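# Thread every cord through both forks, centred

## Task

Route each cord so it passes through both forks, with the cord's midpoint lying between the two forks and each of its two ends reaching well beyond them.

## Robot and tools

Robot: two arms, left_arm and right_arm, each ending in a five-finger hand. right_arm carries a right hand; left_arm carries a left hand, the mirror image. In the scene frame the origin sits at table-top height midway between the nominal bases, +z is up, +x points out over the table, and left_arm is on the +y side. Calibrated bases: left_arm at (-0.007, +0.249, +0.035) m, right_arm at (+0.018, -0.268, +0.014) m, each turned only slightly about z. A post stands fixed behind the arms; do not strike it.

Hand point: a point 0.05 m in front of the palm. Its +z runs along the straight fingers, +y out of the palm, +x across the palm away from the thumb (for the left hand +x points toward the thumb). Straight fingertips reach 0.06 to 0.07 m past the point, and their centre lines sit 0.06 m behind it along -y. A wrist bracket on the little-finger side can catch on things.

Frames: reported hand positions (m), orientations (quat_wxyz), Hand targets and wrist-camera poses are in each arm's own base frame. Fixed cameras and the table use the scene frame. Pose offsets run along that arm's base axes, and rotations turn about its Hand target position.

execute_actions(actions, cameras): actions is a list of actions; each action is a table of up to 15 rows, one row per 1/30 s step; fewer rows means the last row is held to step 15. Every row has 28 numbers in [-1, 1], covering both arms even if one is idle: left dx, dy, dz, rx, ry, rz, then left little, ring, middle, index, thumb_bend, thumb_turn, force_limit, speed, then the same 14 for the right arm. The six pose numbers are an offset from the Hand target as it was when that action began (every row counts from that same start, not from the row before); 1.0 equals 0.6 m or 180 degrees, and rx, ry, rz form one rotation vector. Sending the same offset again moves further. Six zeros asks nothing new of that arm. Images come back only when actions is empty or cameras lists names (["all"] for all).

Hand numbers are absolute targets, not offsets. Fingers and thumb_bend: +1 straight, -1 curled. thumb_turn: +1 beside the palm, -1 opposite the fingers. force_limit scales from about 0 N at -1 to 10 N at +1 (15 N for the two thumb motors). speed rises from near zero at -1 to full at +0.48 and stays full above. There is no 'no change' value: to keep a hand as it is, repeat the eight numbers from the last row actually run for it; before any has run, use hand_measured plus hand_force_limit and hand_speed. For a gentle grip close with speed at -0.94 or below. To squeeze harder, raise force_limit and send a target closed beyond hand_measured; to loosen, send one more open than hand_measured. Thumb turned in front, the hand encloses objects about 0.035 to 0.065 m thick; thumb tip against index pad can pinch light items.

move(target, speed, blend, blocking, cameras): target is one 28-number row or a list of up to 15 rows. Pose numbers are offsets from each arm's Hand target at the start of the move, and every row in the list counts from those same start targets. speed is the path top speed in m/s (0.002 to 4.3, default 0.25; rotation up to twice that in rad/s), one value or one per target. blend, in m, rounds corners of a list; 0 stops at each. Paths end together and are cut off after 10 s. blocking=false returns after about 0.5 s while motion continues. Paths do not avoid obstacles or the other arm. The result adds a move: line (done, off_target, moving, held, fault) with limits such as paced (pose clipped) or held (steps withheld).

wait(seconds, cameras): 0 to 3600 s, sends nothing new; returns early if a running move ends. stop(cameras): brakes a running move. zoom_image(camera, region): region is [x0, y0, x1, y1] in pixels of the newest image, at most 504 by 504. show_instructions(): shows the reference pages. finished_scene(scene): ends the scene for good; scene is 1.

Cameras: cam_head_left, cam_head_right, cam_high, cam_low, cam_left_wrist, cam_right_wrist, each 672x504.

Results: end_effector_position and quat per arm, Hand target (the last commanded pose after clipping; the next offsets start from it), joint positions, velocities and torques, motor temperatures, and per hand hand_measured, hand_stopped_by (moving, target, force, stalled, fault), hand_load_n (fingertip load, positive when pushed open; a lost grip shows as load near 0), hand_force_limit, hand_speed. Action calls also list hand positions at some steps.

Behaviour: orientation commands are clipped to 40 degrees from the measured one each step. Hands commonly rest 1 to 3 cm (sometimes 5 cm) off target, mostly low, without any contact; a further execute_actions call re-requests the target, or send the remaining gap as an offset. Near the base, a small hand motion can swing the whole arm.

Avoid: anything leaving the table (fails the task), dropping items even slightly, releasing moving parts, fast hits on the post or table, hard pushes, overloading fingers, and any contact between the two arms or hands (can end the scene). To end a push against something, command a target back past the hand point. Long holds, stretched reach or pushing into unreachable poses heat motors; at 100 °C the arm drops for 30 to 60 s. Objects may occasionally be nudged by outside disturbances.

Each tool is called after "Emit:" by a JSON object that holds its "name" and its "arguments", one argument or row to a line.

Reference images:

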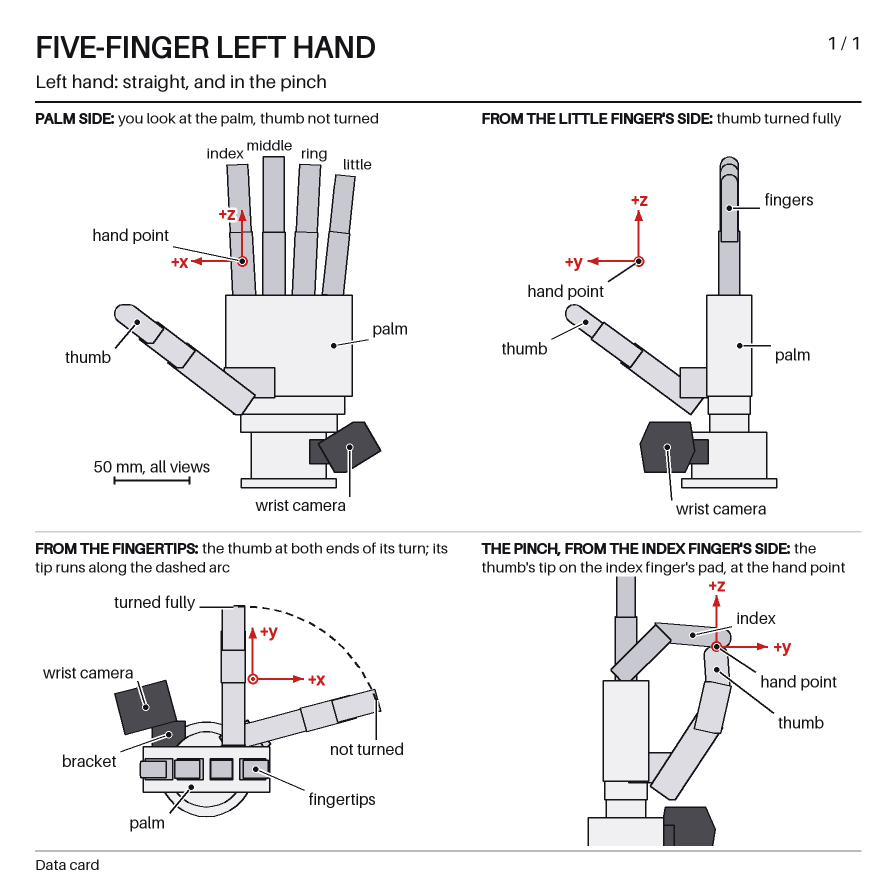

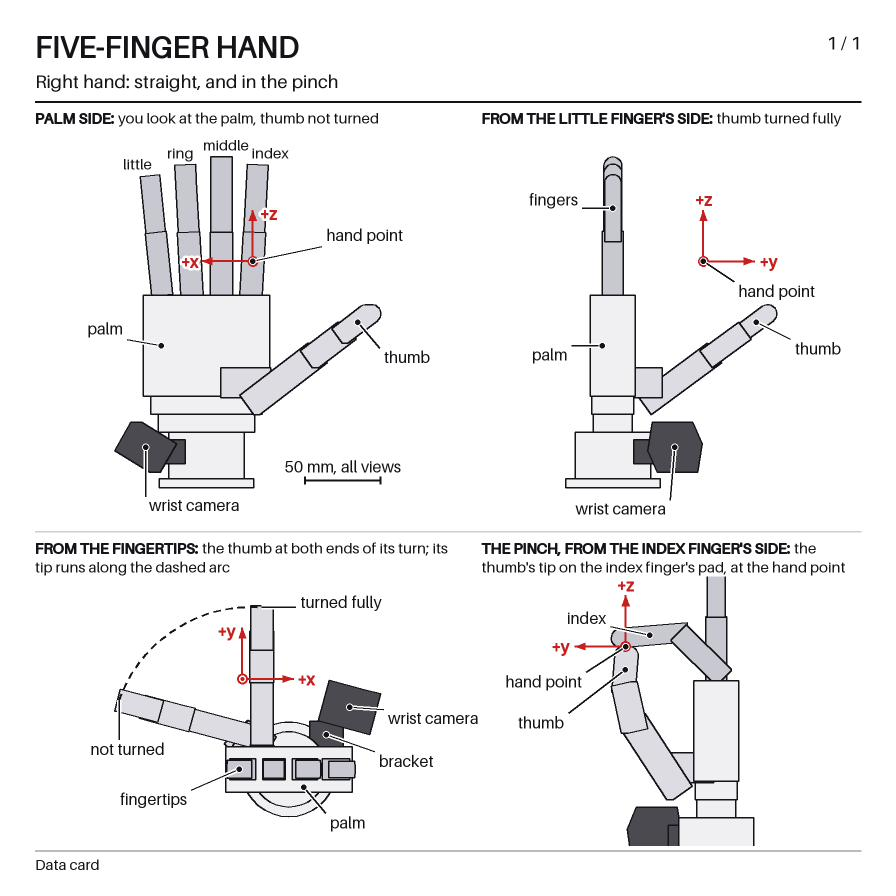

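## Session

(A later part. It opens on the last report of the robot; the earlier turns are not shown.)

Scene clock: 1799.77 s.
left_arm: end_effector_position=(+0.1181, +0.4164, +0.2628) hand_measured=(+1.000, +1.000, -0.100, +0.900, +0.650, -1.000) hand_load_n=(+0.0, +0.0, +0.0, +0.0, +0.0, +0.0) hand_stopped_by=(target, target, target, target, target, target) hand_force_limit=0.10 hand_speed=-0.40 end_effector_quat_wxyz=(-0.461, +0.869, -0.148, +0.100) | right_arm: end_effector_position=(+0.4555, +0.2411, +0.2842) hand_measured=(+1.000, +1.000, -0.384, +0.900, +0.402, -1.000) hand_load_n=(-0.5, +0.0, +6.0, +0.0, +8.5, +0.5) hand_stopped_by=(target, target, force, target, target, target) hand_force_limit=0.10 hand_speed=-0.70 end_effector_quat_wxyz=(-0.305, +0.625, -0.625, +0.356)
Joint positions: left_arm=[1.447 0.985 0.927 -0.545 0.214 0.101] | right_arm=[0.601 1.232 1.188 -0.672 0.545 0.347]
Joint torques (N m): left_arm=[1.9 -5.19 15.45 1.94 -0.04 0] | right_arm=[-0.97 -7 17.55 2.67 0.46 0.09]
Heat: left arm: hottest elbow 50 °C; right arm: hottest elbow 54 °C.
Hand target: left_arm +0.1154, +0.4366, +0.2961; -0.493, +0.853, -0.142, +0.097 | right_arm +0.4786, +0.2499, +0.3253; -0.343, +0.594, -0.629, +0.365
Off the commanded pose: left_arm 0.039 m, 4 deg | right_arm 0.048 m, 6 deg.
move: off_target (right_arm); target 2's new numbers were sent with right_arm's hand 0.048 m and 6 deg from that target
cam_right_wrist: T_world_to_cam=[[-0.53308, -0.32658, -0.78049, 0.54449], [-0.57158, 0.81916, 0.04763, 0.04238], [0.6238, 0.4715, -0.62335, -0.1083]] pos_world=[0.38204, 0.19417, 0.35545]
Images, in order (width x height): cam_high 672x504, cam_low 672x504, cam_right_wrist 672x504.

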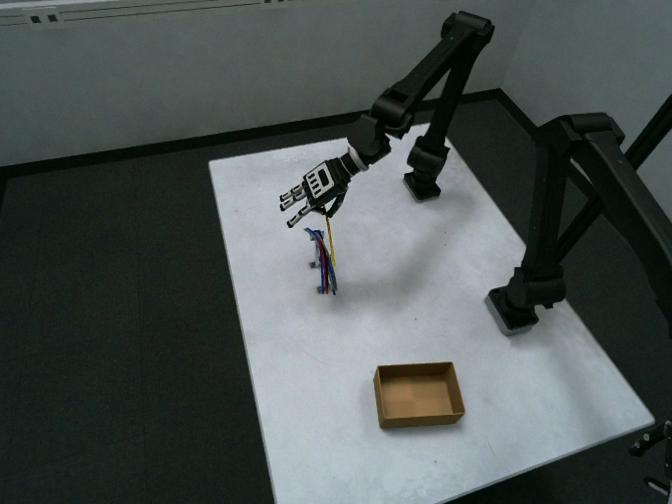

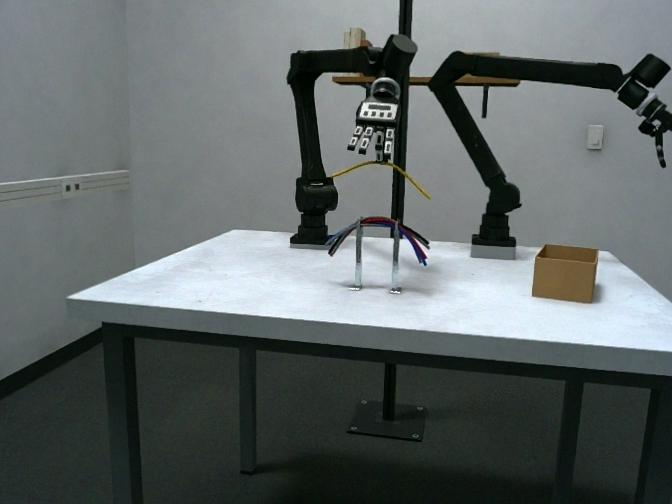

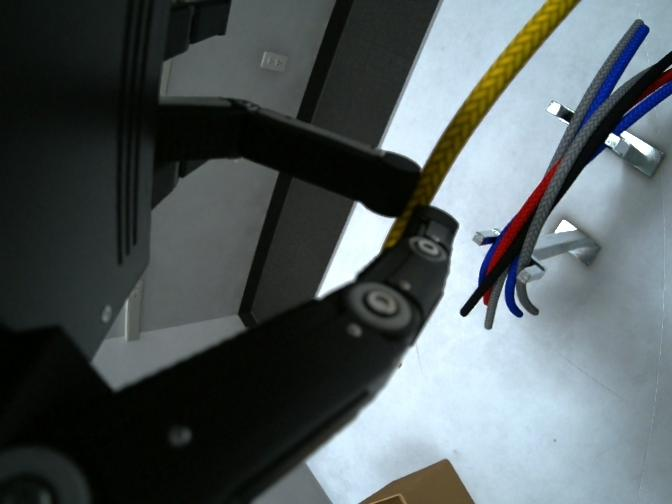

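Emit:
{"name": "execute_actions", "arguments": {
  "actions": []
}}

Scene clock: 1830.40 s.
left_arm: end_effector_position=(+0.1181, +0.4164, +0.2628) hand_measured=(+1.000, +1.000, -0.100, +0.900, +0.650, -1.000) hand_load_n=(-0.5, +0.0, +0.0, +0.0, +0.0, +0.0) hand_stopped_by=(target, target, target, target, target, target) hand_force_limit=0.10 hand_speed=-0.40 end_effector_quat_wxyz=(-0.461, +0.869, -0.148, +0.100) | right_arm: end_effector_position=(+0.4555, +0.2411, +0.2842) hand_measured=(+1.000, +1.000, -0.384, +0.900, +0.402, -1.000) hand_load_n=(+0.0, +0.0, +6.0, -0.5, +8.5, +0.5) hand_stopped_by=(target, target, force, target, target, target) hand_force_limit=0.10 hand_speed=-0.70 end_effector_quat_wxyz=(-0.305, +0.625, -0.625, +0.356)
Joint positions: left_arm=[1.447 0.985 0.927 -0.545 0.214 0.101] | right_arm=[0.601 1.232 1.188 -0.672 0.545 0.347]
Joint velocities: within noise
Joint torques (N m): left_arm=[1.9 -5.19 15.47 1.94 -0.04 0] | right_arm=[-0.97 -7.06 17.55 2.66 0.46 0.09]
Motor temperatures (°C): left_arm=[28 27 51 27 24 28] | right_arm=[29 31 57 27 26 27]
Heat: left arm: hottest elbow 51 °C; right arm: hottest elbow 57 °C.
Hand target: left_arm +0.1154, +0.4366, +0.2961; -0.493, +0.853, -0.142, +0.097 | right_arm +0.4786, +0.2499, +0.3253; -0.343, +0.594, -0.629, +0.365
Off the commanded pose: left_arm 0.039 m, 4 deg | right_arm 0.048 m, 6 deg.
camera_calibration:
cam_left_wrist: T_world_to_cam=[[0.37356, 0.42099, 0.82657, -0.44146], [0.56202, -0.81162, 0.15938, 0.22868], [0.73796, 0.40502, -0.5398, -0.00206]] pos_world=[0.0379, 0.37229, 0.32734]
cam_right_wrist: T_world_to_cam=[[-0.53308, -0.32658, -0.78049, 0.54449], [-0.57158, 0.81916, 0.04763, 0.04238], [0.6238, 0.4715, -0.62335, -0.1083]] pos_world=[0.38204, 0.19417, 0.35545]

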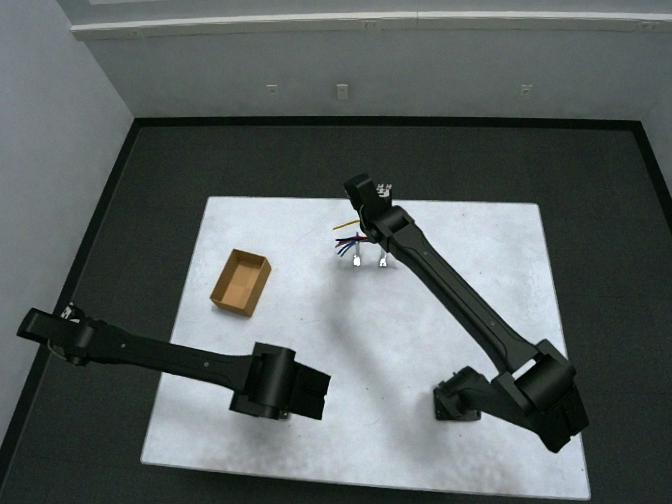

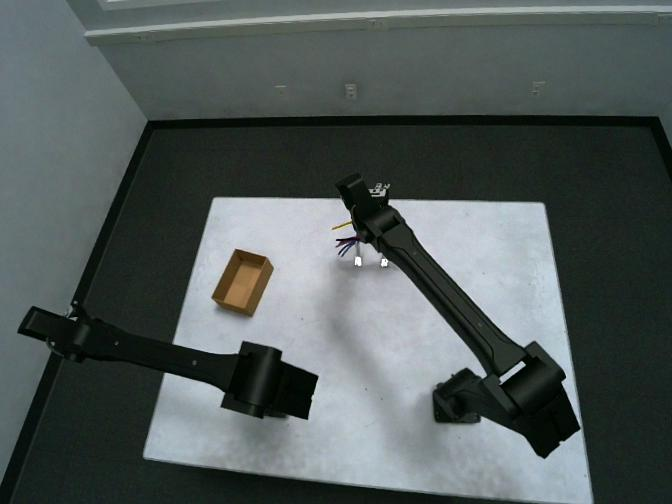

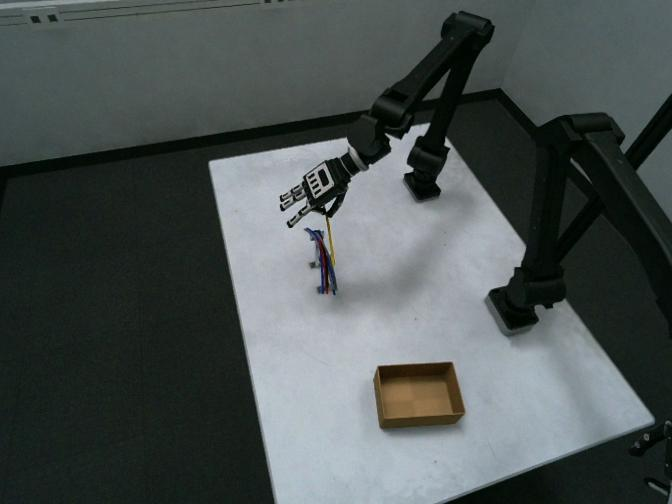

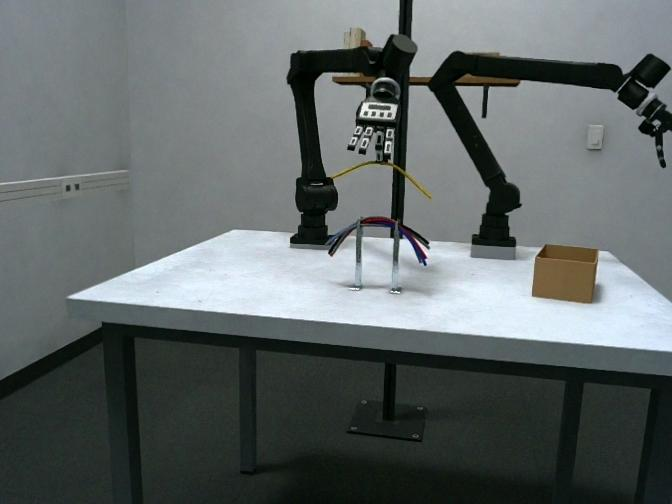

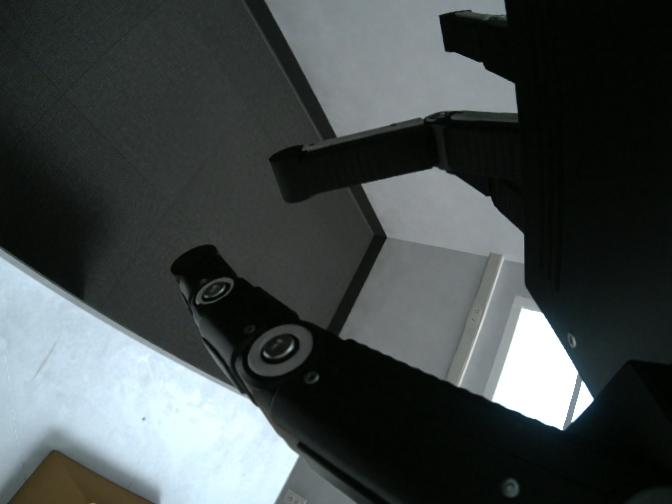

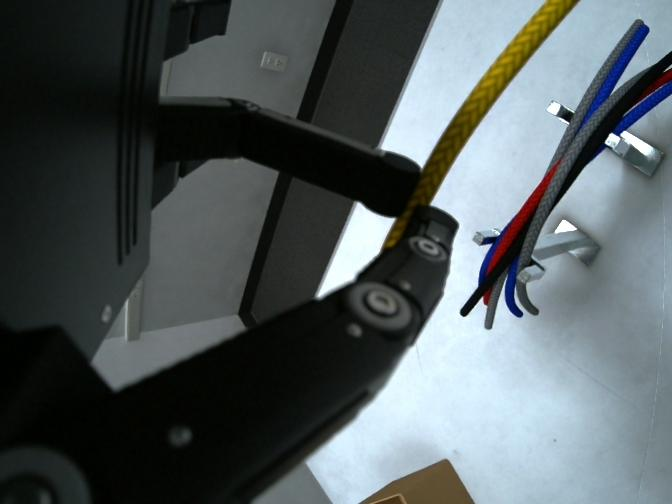

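Emit:
{"name": "zoom_image", "arguments": {
  "camera": "cam_low",
  "region": [345, 210, 385, 240]
}}

Emit:
{"name": "zoom_image", "arguments": {
  "camera": "cam_low",
  "region": [380, 212, 416, 240]
}}

Emit:
{"name": "zoom_image", "arguments": {
  "camera": "cam_high",
  "region": [295, 220, 345, 300]
}}

Emit:
{"name": "zoom_image", "arguments": {
  "camera": "cam_right_wrist",
  "region": [540, 80, 672, 200]
}}

Emit:
{"name": "zoom_image", "arguments": {
  "camera": "cam_right_wrist",
  "region": [450, 190, 610, 340]
}}

Scaled by 12.600 from the camera's image (finer frame: 960x720).

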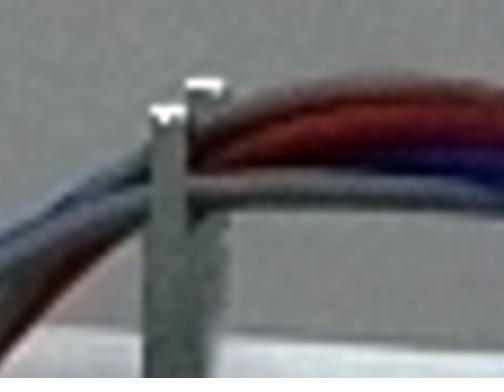

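Scaled by 14.000 from the camera's image (finer frame: 960x720).

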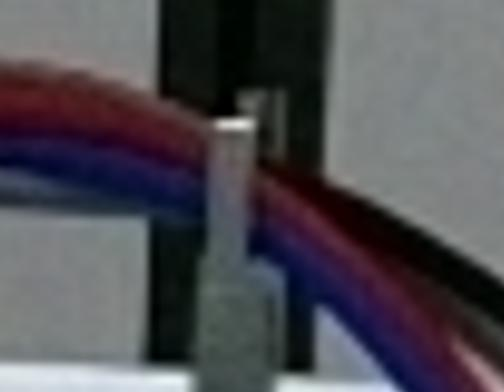

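Scaled by 6.300 from the camera's image (finer frame: 960x720).

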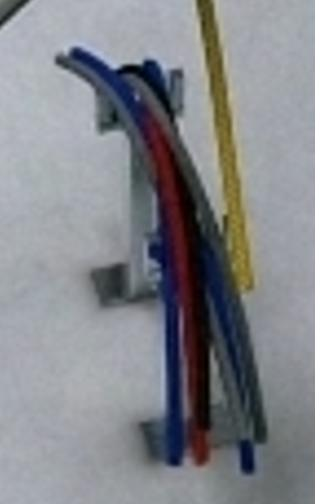

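Scaled by 3.818 from the camera's image (finer frame: 960x720).

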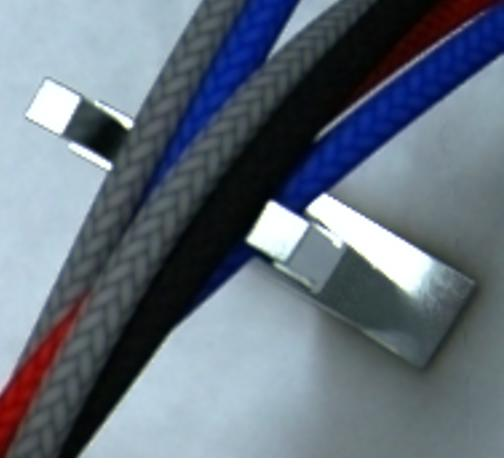

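Scaled by 3.150 from the camera's image (finer frame: 960x720).

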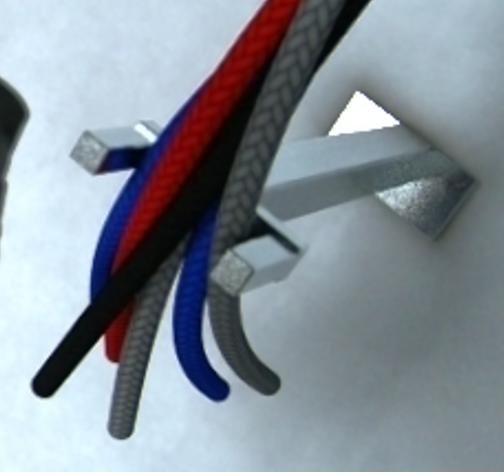

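Emit:
{"name": "move", "arguments": {
  "target": [0,0,0,0,0,0,1,1,-0.1,0.9,0.65,-1,0.1,-0.4,-0.0088,-0.0087,-0.1755,0,0,0.0278,1,1,-0.45,0.9,0.4,-1,0.1,-0.7],
  "speed": 0.08,
  "cameras": ["cam_right_wrist","cam_low","cam_high","cam_head_left"]
}}

Scene clock: 1915.60 s.
left_arm: end_effector_position=(+0.1181, +0.4164, +0.2628) hand_measured=(+1.000, +1.000, -0.100, +0.900, +0.650, -1.000) hand_load_n=(+0.0, +0.0, +0.0, +0.0, +0.0, +0.0) hand_stopped_by=(target, target, target, target, target, target) hand_force_limit=0.10 hand_speed=-0.40 end_effector_quat_wxyz=(-0.461, +0.869, -0.148, +0.100) | right_arm: end_effector_position=(+0.4672, +0.2480, +0.2225) hand_measured=(+1.000, +1.000, -0.384, +0.900, +0.402, -1.000) hand_load_n=(+0.0, +0.0, +6.0, -0.5, +8.5, +1.0) hand_stopped_by=(target, target, force, target, target, target) hand_force_limit=0.10 hand_speed=-0.70 end_effector_quat_wxyz=(-0.358, +0.622, -0.607, +0.342)
Joint positions: left_arm=[1.447 0.985 0.927 -0.545 0.214 0.101] | right_arm=[0.57 1.24 0.987 -0.351 0.455 0.304]
Joint torques (N m): left_arm=[1.96 -5.25 15.46 1.94 -0.04 0] | right_arm=[-1.08 -6.71 10.61 2.93 0.05 -0.26]
Motor temperatures (°C): left_arm=[27 27 51 27 24 28] | right_arm=[29 31 61 28 26 26]
Heat: left arm: hottest elbow 51 °C; right arm: hottest elbow 61 °C.
Hand target: left_arm +0.1154, +0.4366, +0.2961; -0.493, +0.853, -0.142, +0.097 | right_arm +0.4732, +0.2448, +0.2200; -0.359, +0.621, -0.603, +0.349
Off the commanded pose: left_arm 0.039 m, 4 deg | right_arm 0.007 m, 1 deg.
move: done
cam_right_wrist: T_world_to_cam=[[-0.46337, -0.29998, -0.83385, 0.47759], [-0.62552, 0.77724, 0.06799, 0.07746], [0.6277, 0.55309, -0.54779, -0.19619]] pos_world=[0.3929, 0.19157, 0.2855]
Images, in order (width x height): cam_head_left 672x504, cam_high 672x504, cam_low 672x504, cam_right_wrist 672x504.

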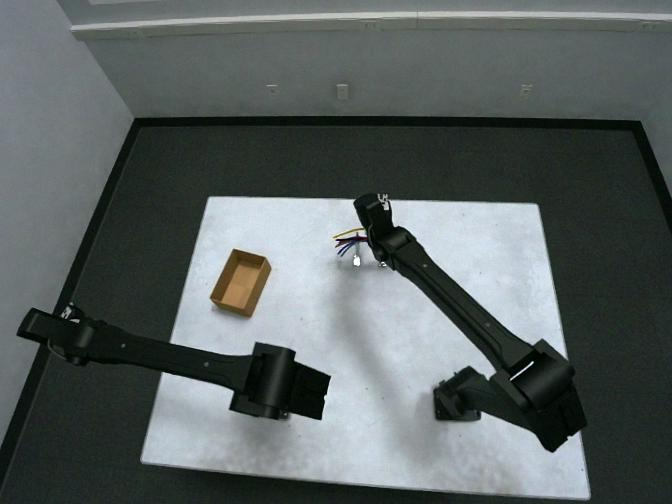

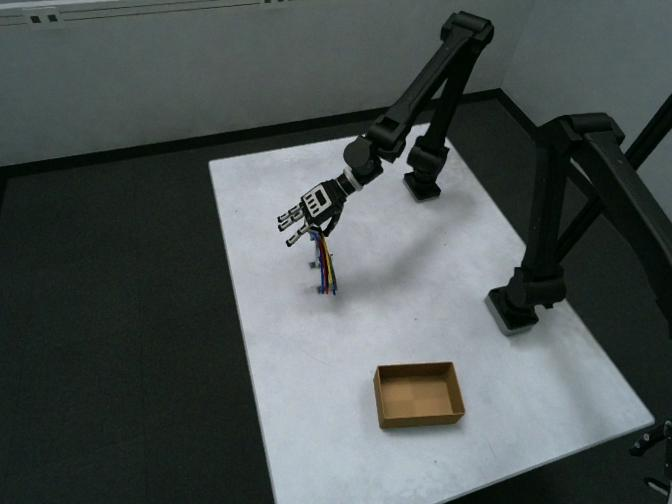

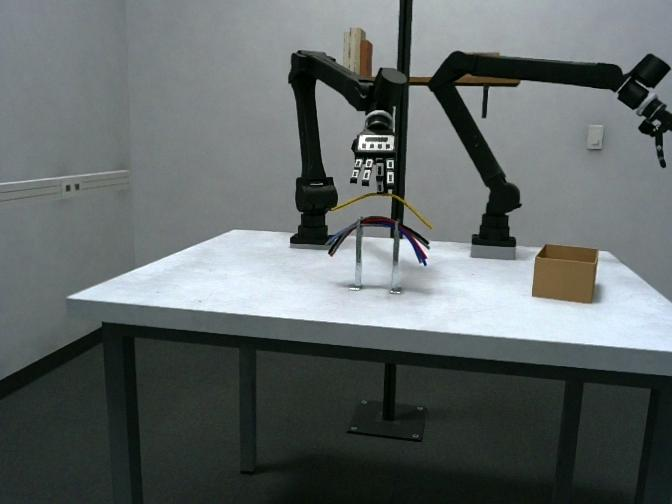

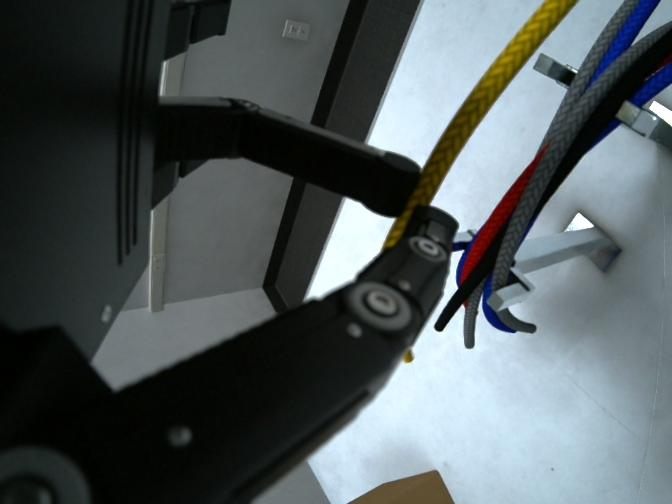

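Emit:
{"name": "zoom_image", "arguments": {
  "camera": "cam_low",
  "region": [310, 110, 460, 300]
}}

Emit:
{"name": "zoom_image", "arguments": {
  "camera": "cam_high",
  "region": [280, 200, 360, 310]
}}

Emit:
{"name": "zoom_image", "arguments": {
  "camera": "cam_right_wrist",
  "region": [400, 0, 672, 360]
}}

Scaled by 2.653 from the camera's image (finer frame: 960x720).

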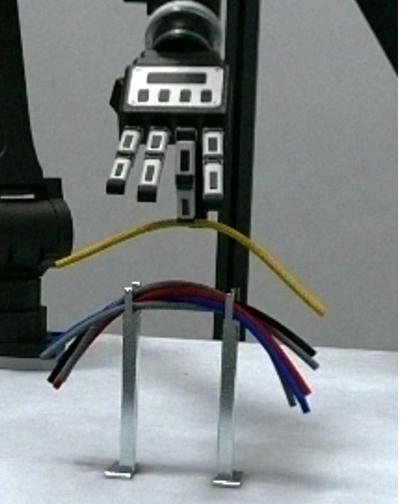

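Scaled by 4.582 from the camera's image (finer frame: 960x720).

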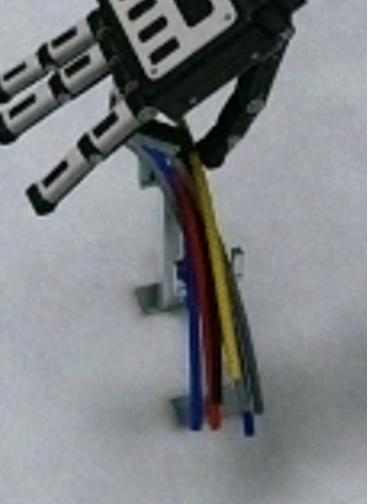

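Scaled by 1.400 from the camera's image (finer frame: 960x720).

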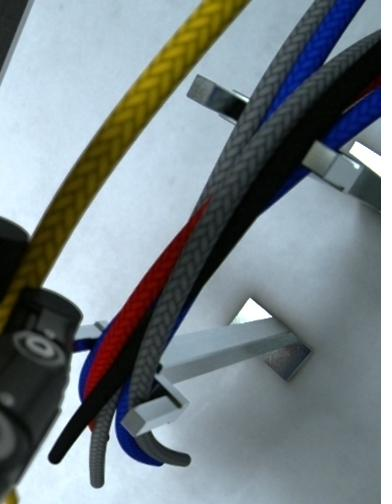

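Emit:
{"name": "zoom_image", "arguments": {
  "camera": "cam_low",
  "region": [350, 170, 420, 240]
}}

Scaled by 7.200 from the camera's image (finer frame: 960x720).

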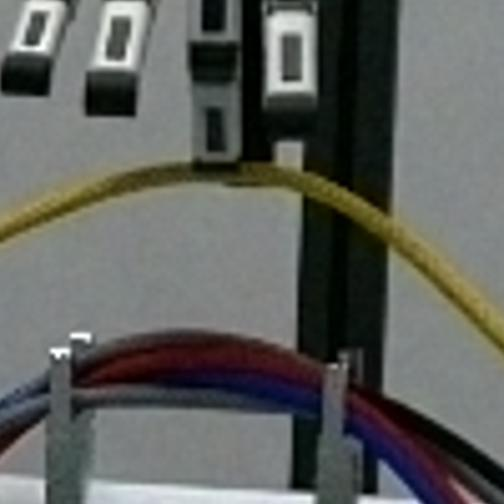

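Emit:
{"name": "zoom_image", "arguments": {
  "camera": "cam_high",
  "region": [305, 225, 345, 275]
}}

Emit:
{"name": "zoom_image", "arguments": {
  "camera": "cam_head_left",
  "region": [320, 215, 420, 285]
}}

Scaled by 10.080 from the camera's image (finer frame: 960x720).

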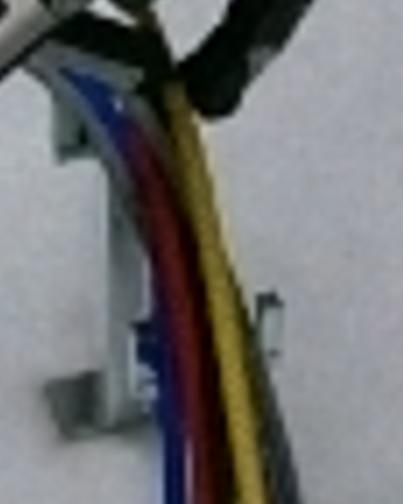

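Scaled by 5.040 from the camera's image (finer frame: 960x720).

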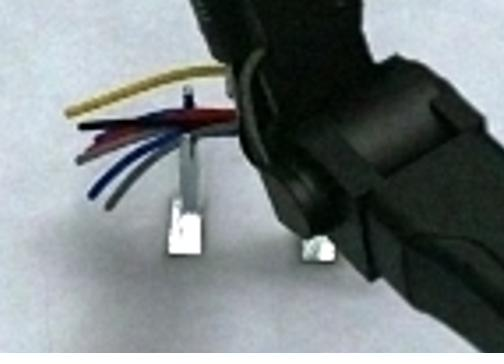

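Emit:
{"name": "move", "arguments": {
  "target": [0,0,0,0,0,0,1,1,-0.1,0.9,0.65,-1,0.1,-0.4,0.015,-0.0117,-0.04,0,0,0,1,1,-0.45,0.9,0.4,-1,0.1,-0.7],
  "speed": 0.06,
  "cameras": ["cam_right_wrist","cam_low","cam_high","cam_head_left"]
}}

Emit:
{"name": "zoom_image", "arguments": {
  "camera": "cam_high",
  "region": [305, 225, 345, 275]
}}

Emit:
{"name": "zoom_image", "arguments": {
  "camera": "cam_low",
  "region": [320, 170, 440, 260]
}}

Emit:
{"name": "zoom_image", "arguments": {
  "camera": "cam_right_wrist",
  "region": [400, 0, 672, 360]
}}

Scene clock: 1935.30 s.
left_arm: end_effector_position=(+0.1181, +0.4164, +0.2628) hand_measured=(+1.000, +1.000, -0.100, +0.900, +0.650, -1.000) hand_load_n=(+0.0, +0.0, +0.0, +0.0, +0.0, +0.0) hand_stopped_by=(target, target, target, target, target, target) hand_force_limit=0.10 hand_speed=-0.40 end_effector_quat_wxyz=(-0.461, +0.869, -0.148, +0.100) | right_arm: end_effector_position=(+0.4770, +0.2408, +0.1978) hand_measured=(+1.000, +1.000, -0.384, +0.900, +0.402, -1.000) hand_load_n=(+0.0, +0.0, +6.5, +0.0, +8.5, +0.5) hand_stopped_by=(target, target, force, target, target, target) hand_force_limit=0.10 hand_speed=-0.70 end_effector_quat_wxyz=(-0.357, +0.622, -0.608, +0.343)
Joint positions: left_arm=[1.447 0.985 0.927 -0.545 0.214 0.101] | right_arm=[0.542 1.272 0.947 -0.273 0.433 0.288]
Joint torques (N m): left_arm=[1.96 -5.19 15.46 1.92 -0.04 0] | right_arm=[-0.97 -7.12 10.39 2.96 0.04 -0.28]
Motor temperatures (°C): left_arm=[27 27 51 27 24 28] | right_arm=[29 31 58 28 26 26]
Heat: left arm: hottest elbow 51 °C; right arm: hottest elbow 58 °C.
Hand target: left_arm +0.1154, +0.4366, +0.2961; -0.493, +0.853, -0.142, +0.097 | right_arm +0.4822, +0.2377, +0.1960; -0.359, +0.621, -0.603, +0.349
Off the commanded pose: left_arm 0.039 m, 4 deg | right_arm 0.006 m, 1 deg.
move: done
cam_right_wrist: T_world_to_cam=[[-0.46475, -0.30023, -0.83299, 0.45993], [-0.62427, 0.77826, 0.06779, 0.08999], [0.62793, 0.55151, -0.54912, -0.21128]] pos_world=[0.4026, 0.18457, 0.261]
Images, in order (width x height): cam_head_left 672x504, cam_high 672x504, cam_low 672x504, cam_right_wrist 672x504.

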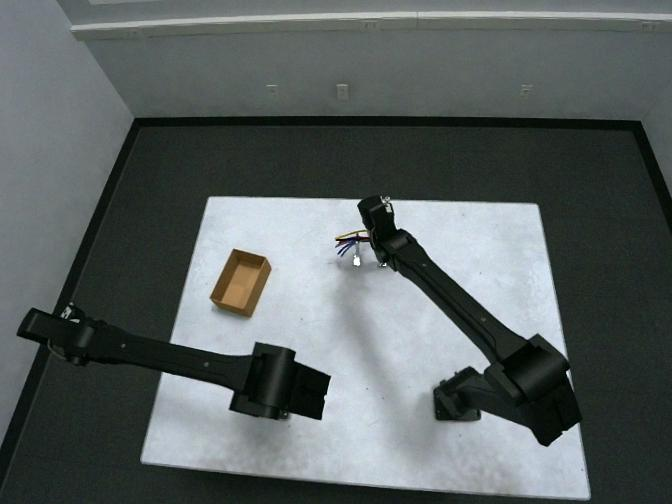

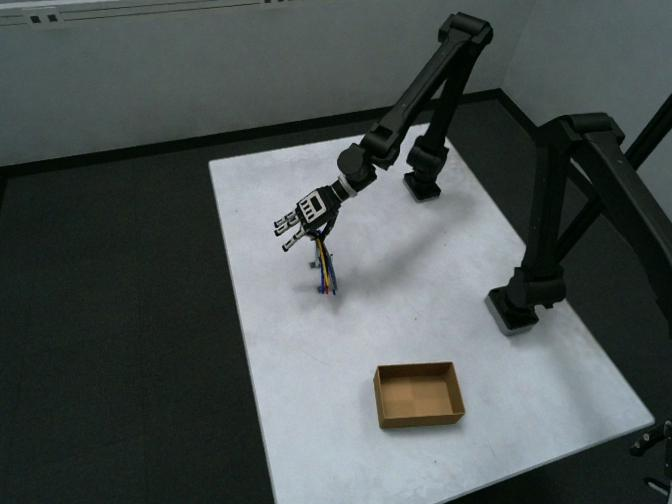

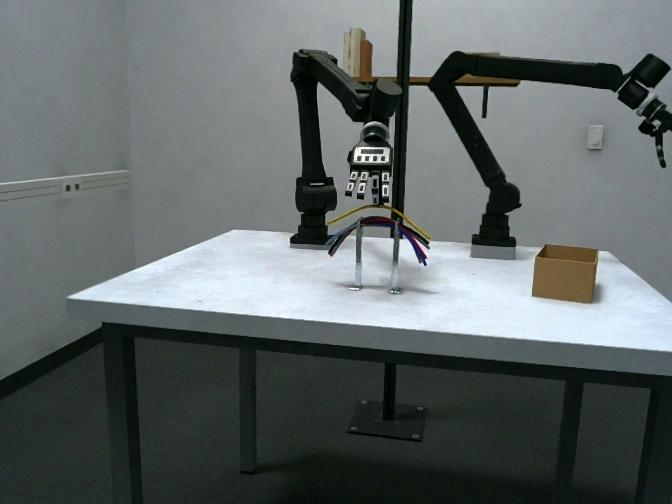

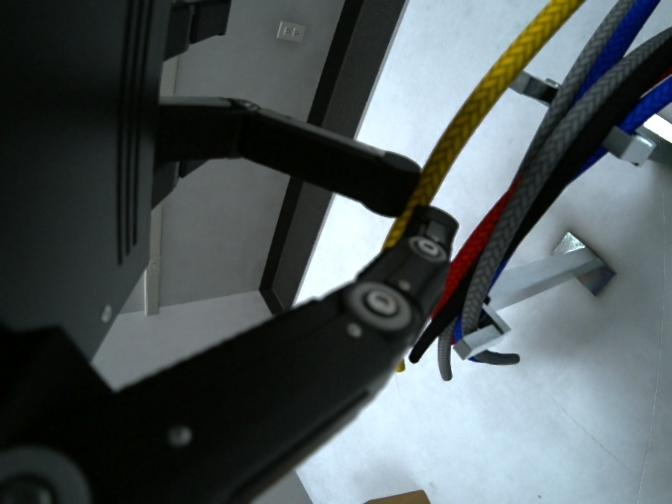

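Scaled by 10.080 from the camera's image (finer frame: 960x720).

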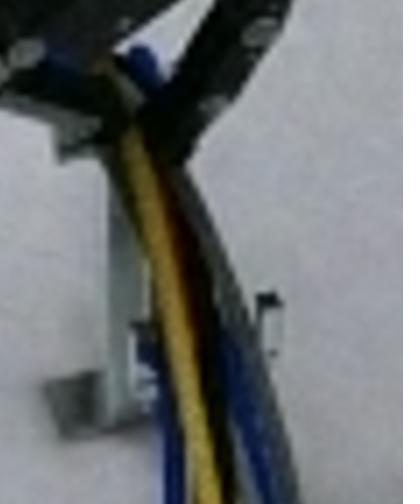

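Scaled by 4.200 from the camera's image (finer frame: 960x720).

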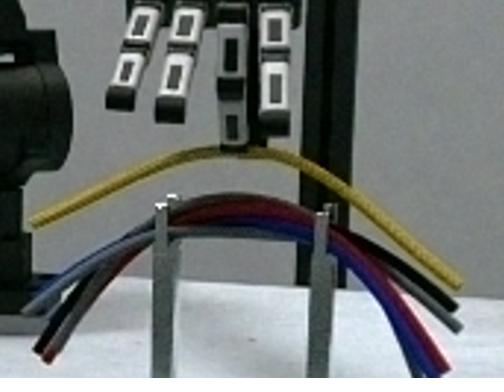

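Scaled by 1.400 from the camera's image (finer frame: 960x720).

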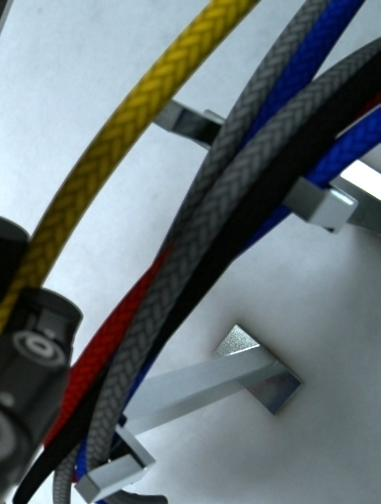

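Emit:
{"name": "zoom_image", "arguments": {
  "camera": "cam_right_wrist",
  "region": [470, 0, 672, 180]
}}

Scaled by 2.495 from the camera's image (finer frame: 960x720).

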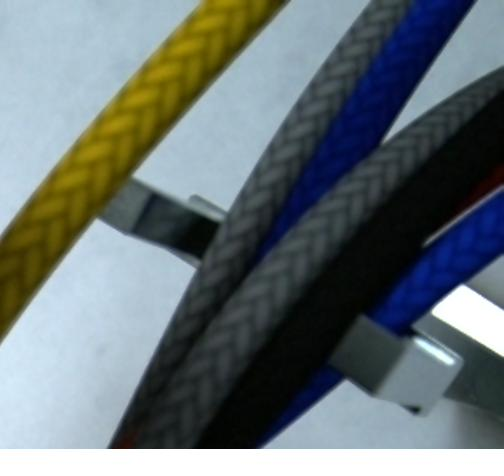

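Emit:
{"name": "move", "arguments": {
  "target": [0,0,0,0,0,0,1,1,-0.1,0.9,0.65,-1,0.1,-0.4,-0.004,0.0017,-0.0233,0,0,0.0167,1,1,-0.45,0.9,0.4,-1,0.1,-0.7],
  "speed": 0.05,
  "cameras": ["cam_right_wrist","cam_low","cam_high"]
}}

Emit:
{"name": "zoom_image", "arguments": {
  "camera": "cam_high",
  "region": [305, 225, 345, 275]
}}

Emit:
{"name": "zoom_image", "arguments": {
  "camera": "cam_low",
  "region": [320, 170, 440, 260]
}}

Emit:
{"name": "zoom_image", "arguments": {
  "camera": "cam_right_wrist",
  "region": [420, 0, 672, 360]
}}

Scene clock: 1971.70 s.
left_arm: end_effector_position=(+0.1181, +0.4164, +0.2628) hand_measured=(+1.000, +1.000, -0.100, +0.900, +0.650, -1.000) hand_load_n=(+0.0, +0.0, -0.5, +0.0, +0.0, +0.0) hand_stopped_by=(target, target, target, target, target, target) hand_force_limit=0.10 hand_speed=-0.40 end_effector_quat_wxyz=(-0.461, +0.869, -0.148, +0.100) | right_arm: end_effector_position=(+0.4746, +0.2426, +0.1865) hand_measured=(+1.000, +1.000, -0.384, +0.900, +0.402, -1.000) hand_load_n=(+0.0, +0.0, +6.0, +0.0, +8.5, +1.0) hand_stopped_by=(target, target, force, target, target, target) hand_force_limit=0.10 hand_speed=-0.70 end_effector_quat_wxyz=(-0.368, +0.636, -0.591, +0.333)
Joint positions: left_arm=[1.447 0.985 0.927 -0.545 0.214 0.101] | right_arm=[0.53 1.273 0.911 -0.216 0.378 0.249]
Joint torques (N m): left_arm=[1.9 -5.25 15.46 1.94 -0.04 0] | right_arm=[-1.08 -6.65 10.11 3 0.01 -0.27]
Heat: left arm: hottest elbow 51 °C; right arm: hottest elbow 54 °C.
Hand target: left_arm +0.1154, +0.4366, +0.2961; -0.493, +0.853, -0.142, +0.097 | right_arm +0.4798, +0.2387, +0.1818; -0.368, +0.637, -0.586, +0.340
Off the commanded pose: left_arm 0.039 m, 4 deg | right_arm 0.008 m, 1 deg.
move: done
cam_right_wrist: T_world_to_cam=[[-0.44504, -0.32158, -0.83578, 0.4463], [-0.66531, 0.74345, 0.06821, 0.11575], [0.59942, 0.5864, -0.54481, -0.21275]] pos_world=[0.40316, 0.18223, 0.24921]
Images, in order (width x height): cam_high 672x504, cam_low 672x504, cam_right_wrist 672x504.

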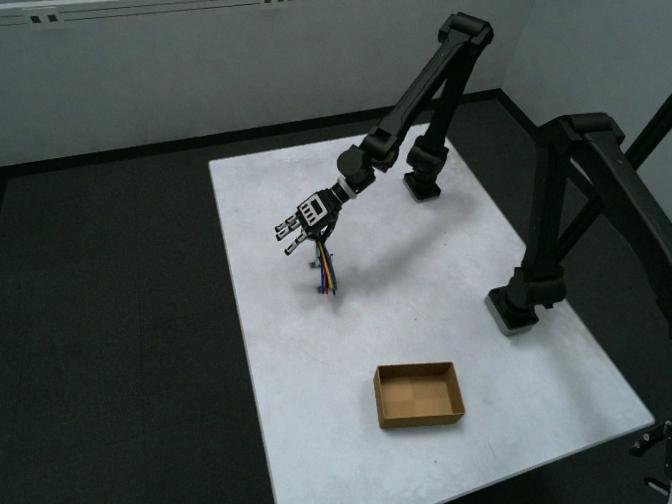

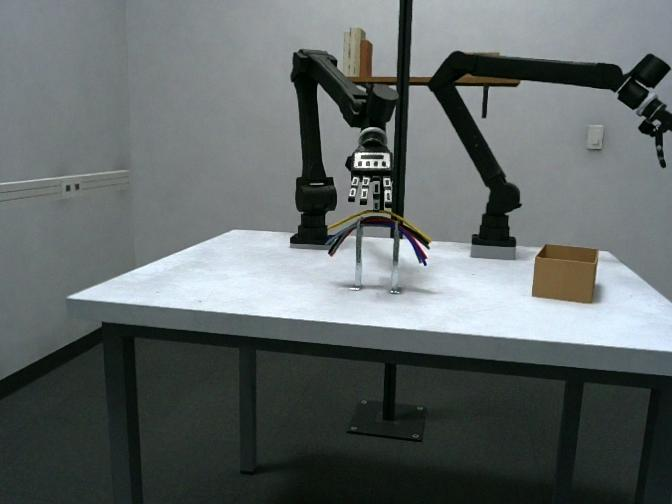

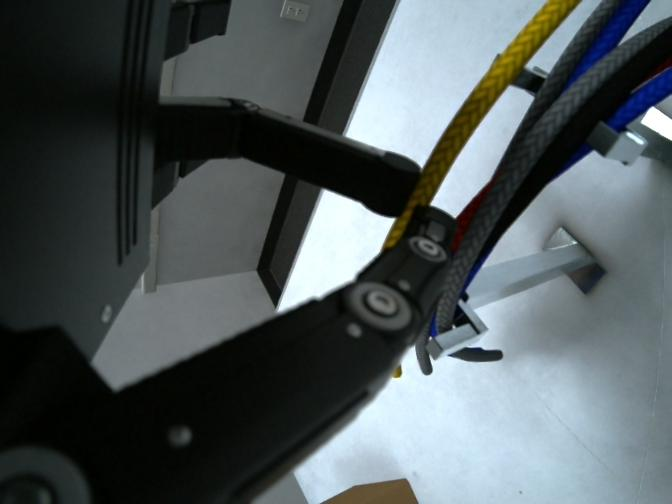

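Scaled by 10.080 from the camera's image (finer frame: 960x720).

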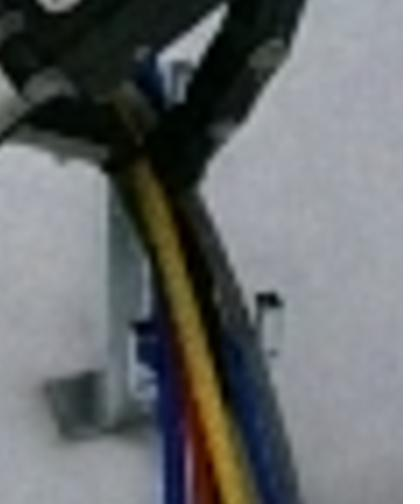

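Scaled by 4.200 from the camera's image (finer frame: 960x720).

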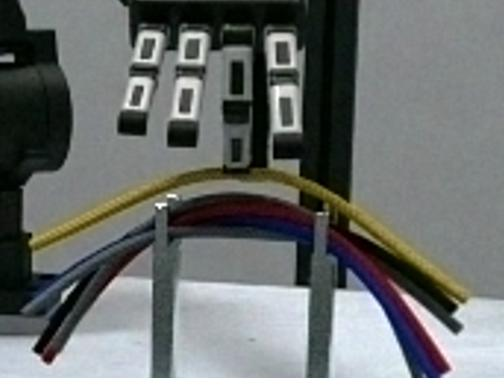

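Scaled by 1.400 from the camera's image (finer frame: 960x720).

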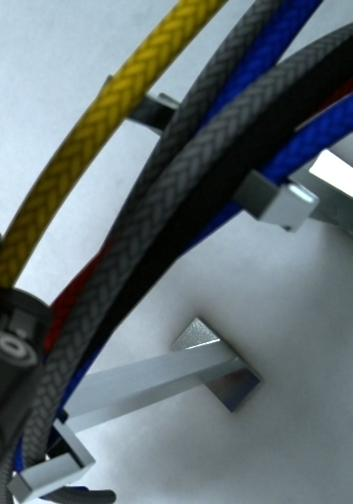

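Emit:
{"name": "zoom_image", "arguments": {
  "camera": "cam_right_wrist",
  "region": [450, 0, 652, 180]
}}

Scaled by 2.495 from the camera's image (finer frame: 960x720).

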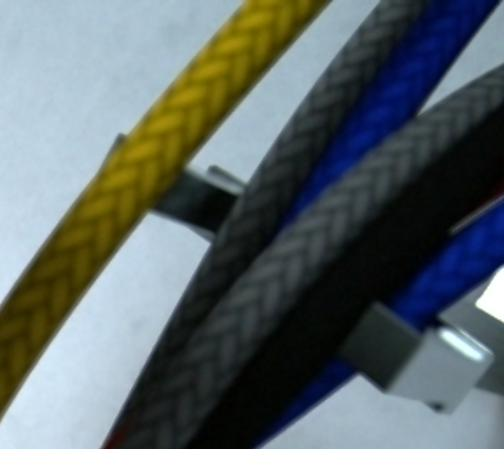

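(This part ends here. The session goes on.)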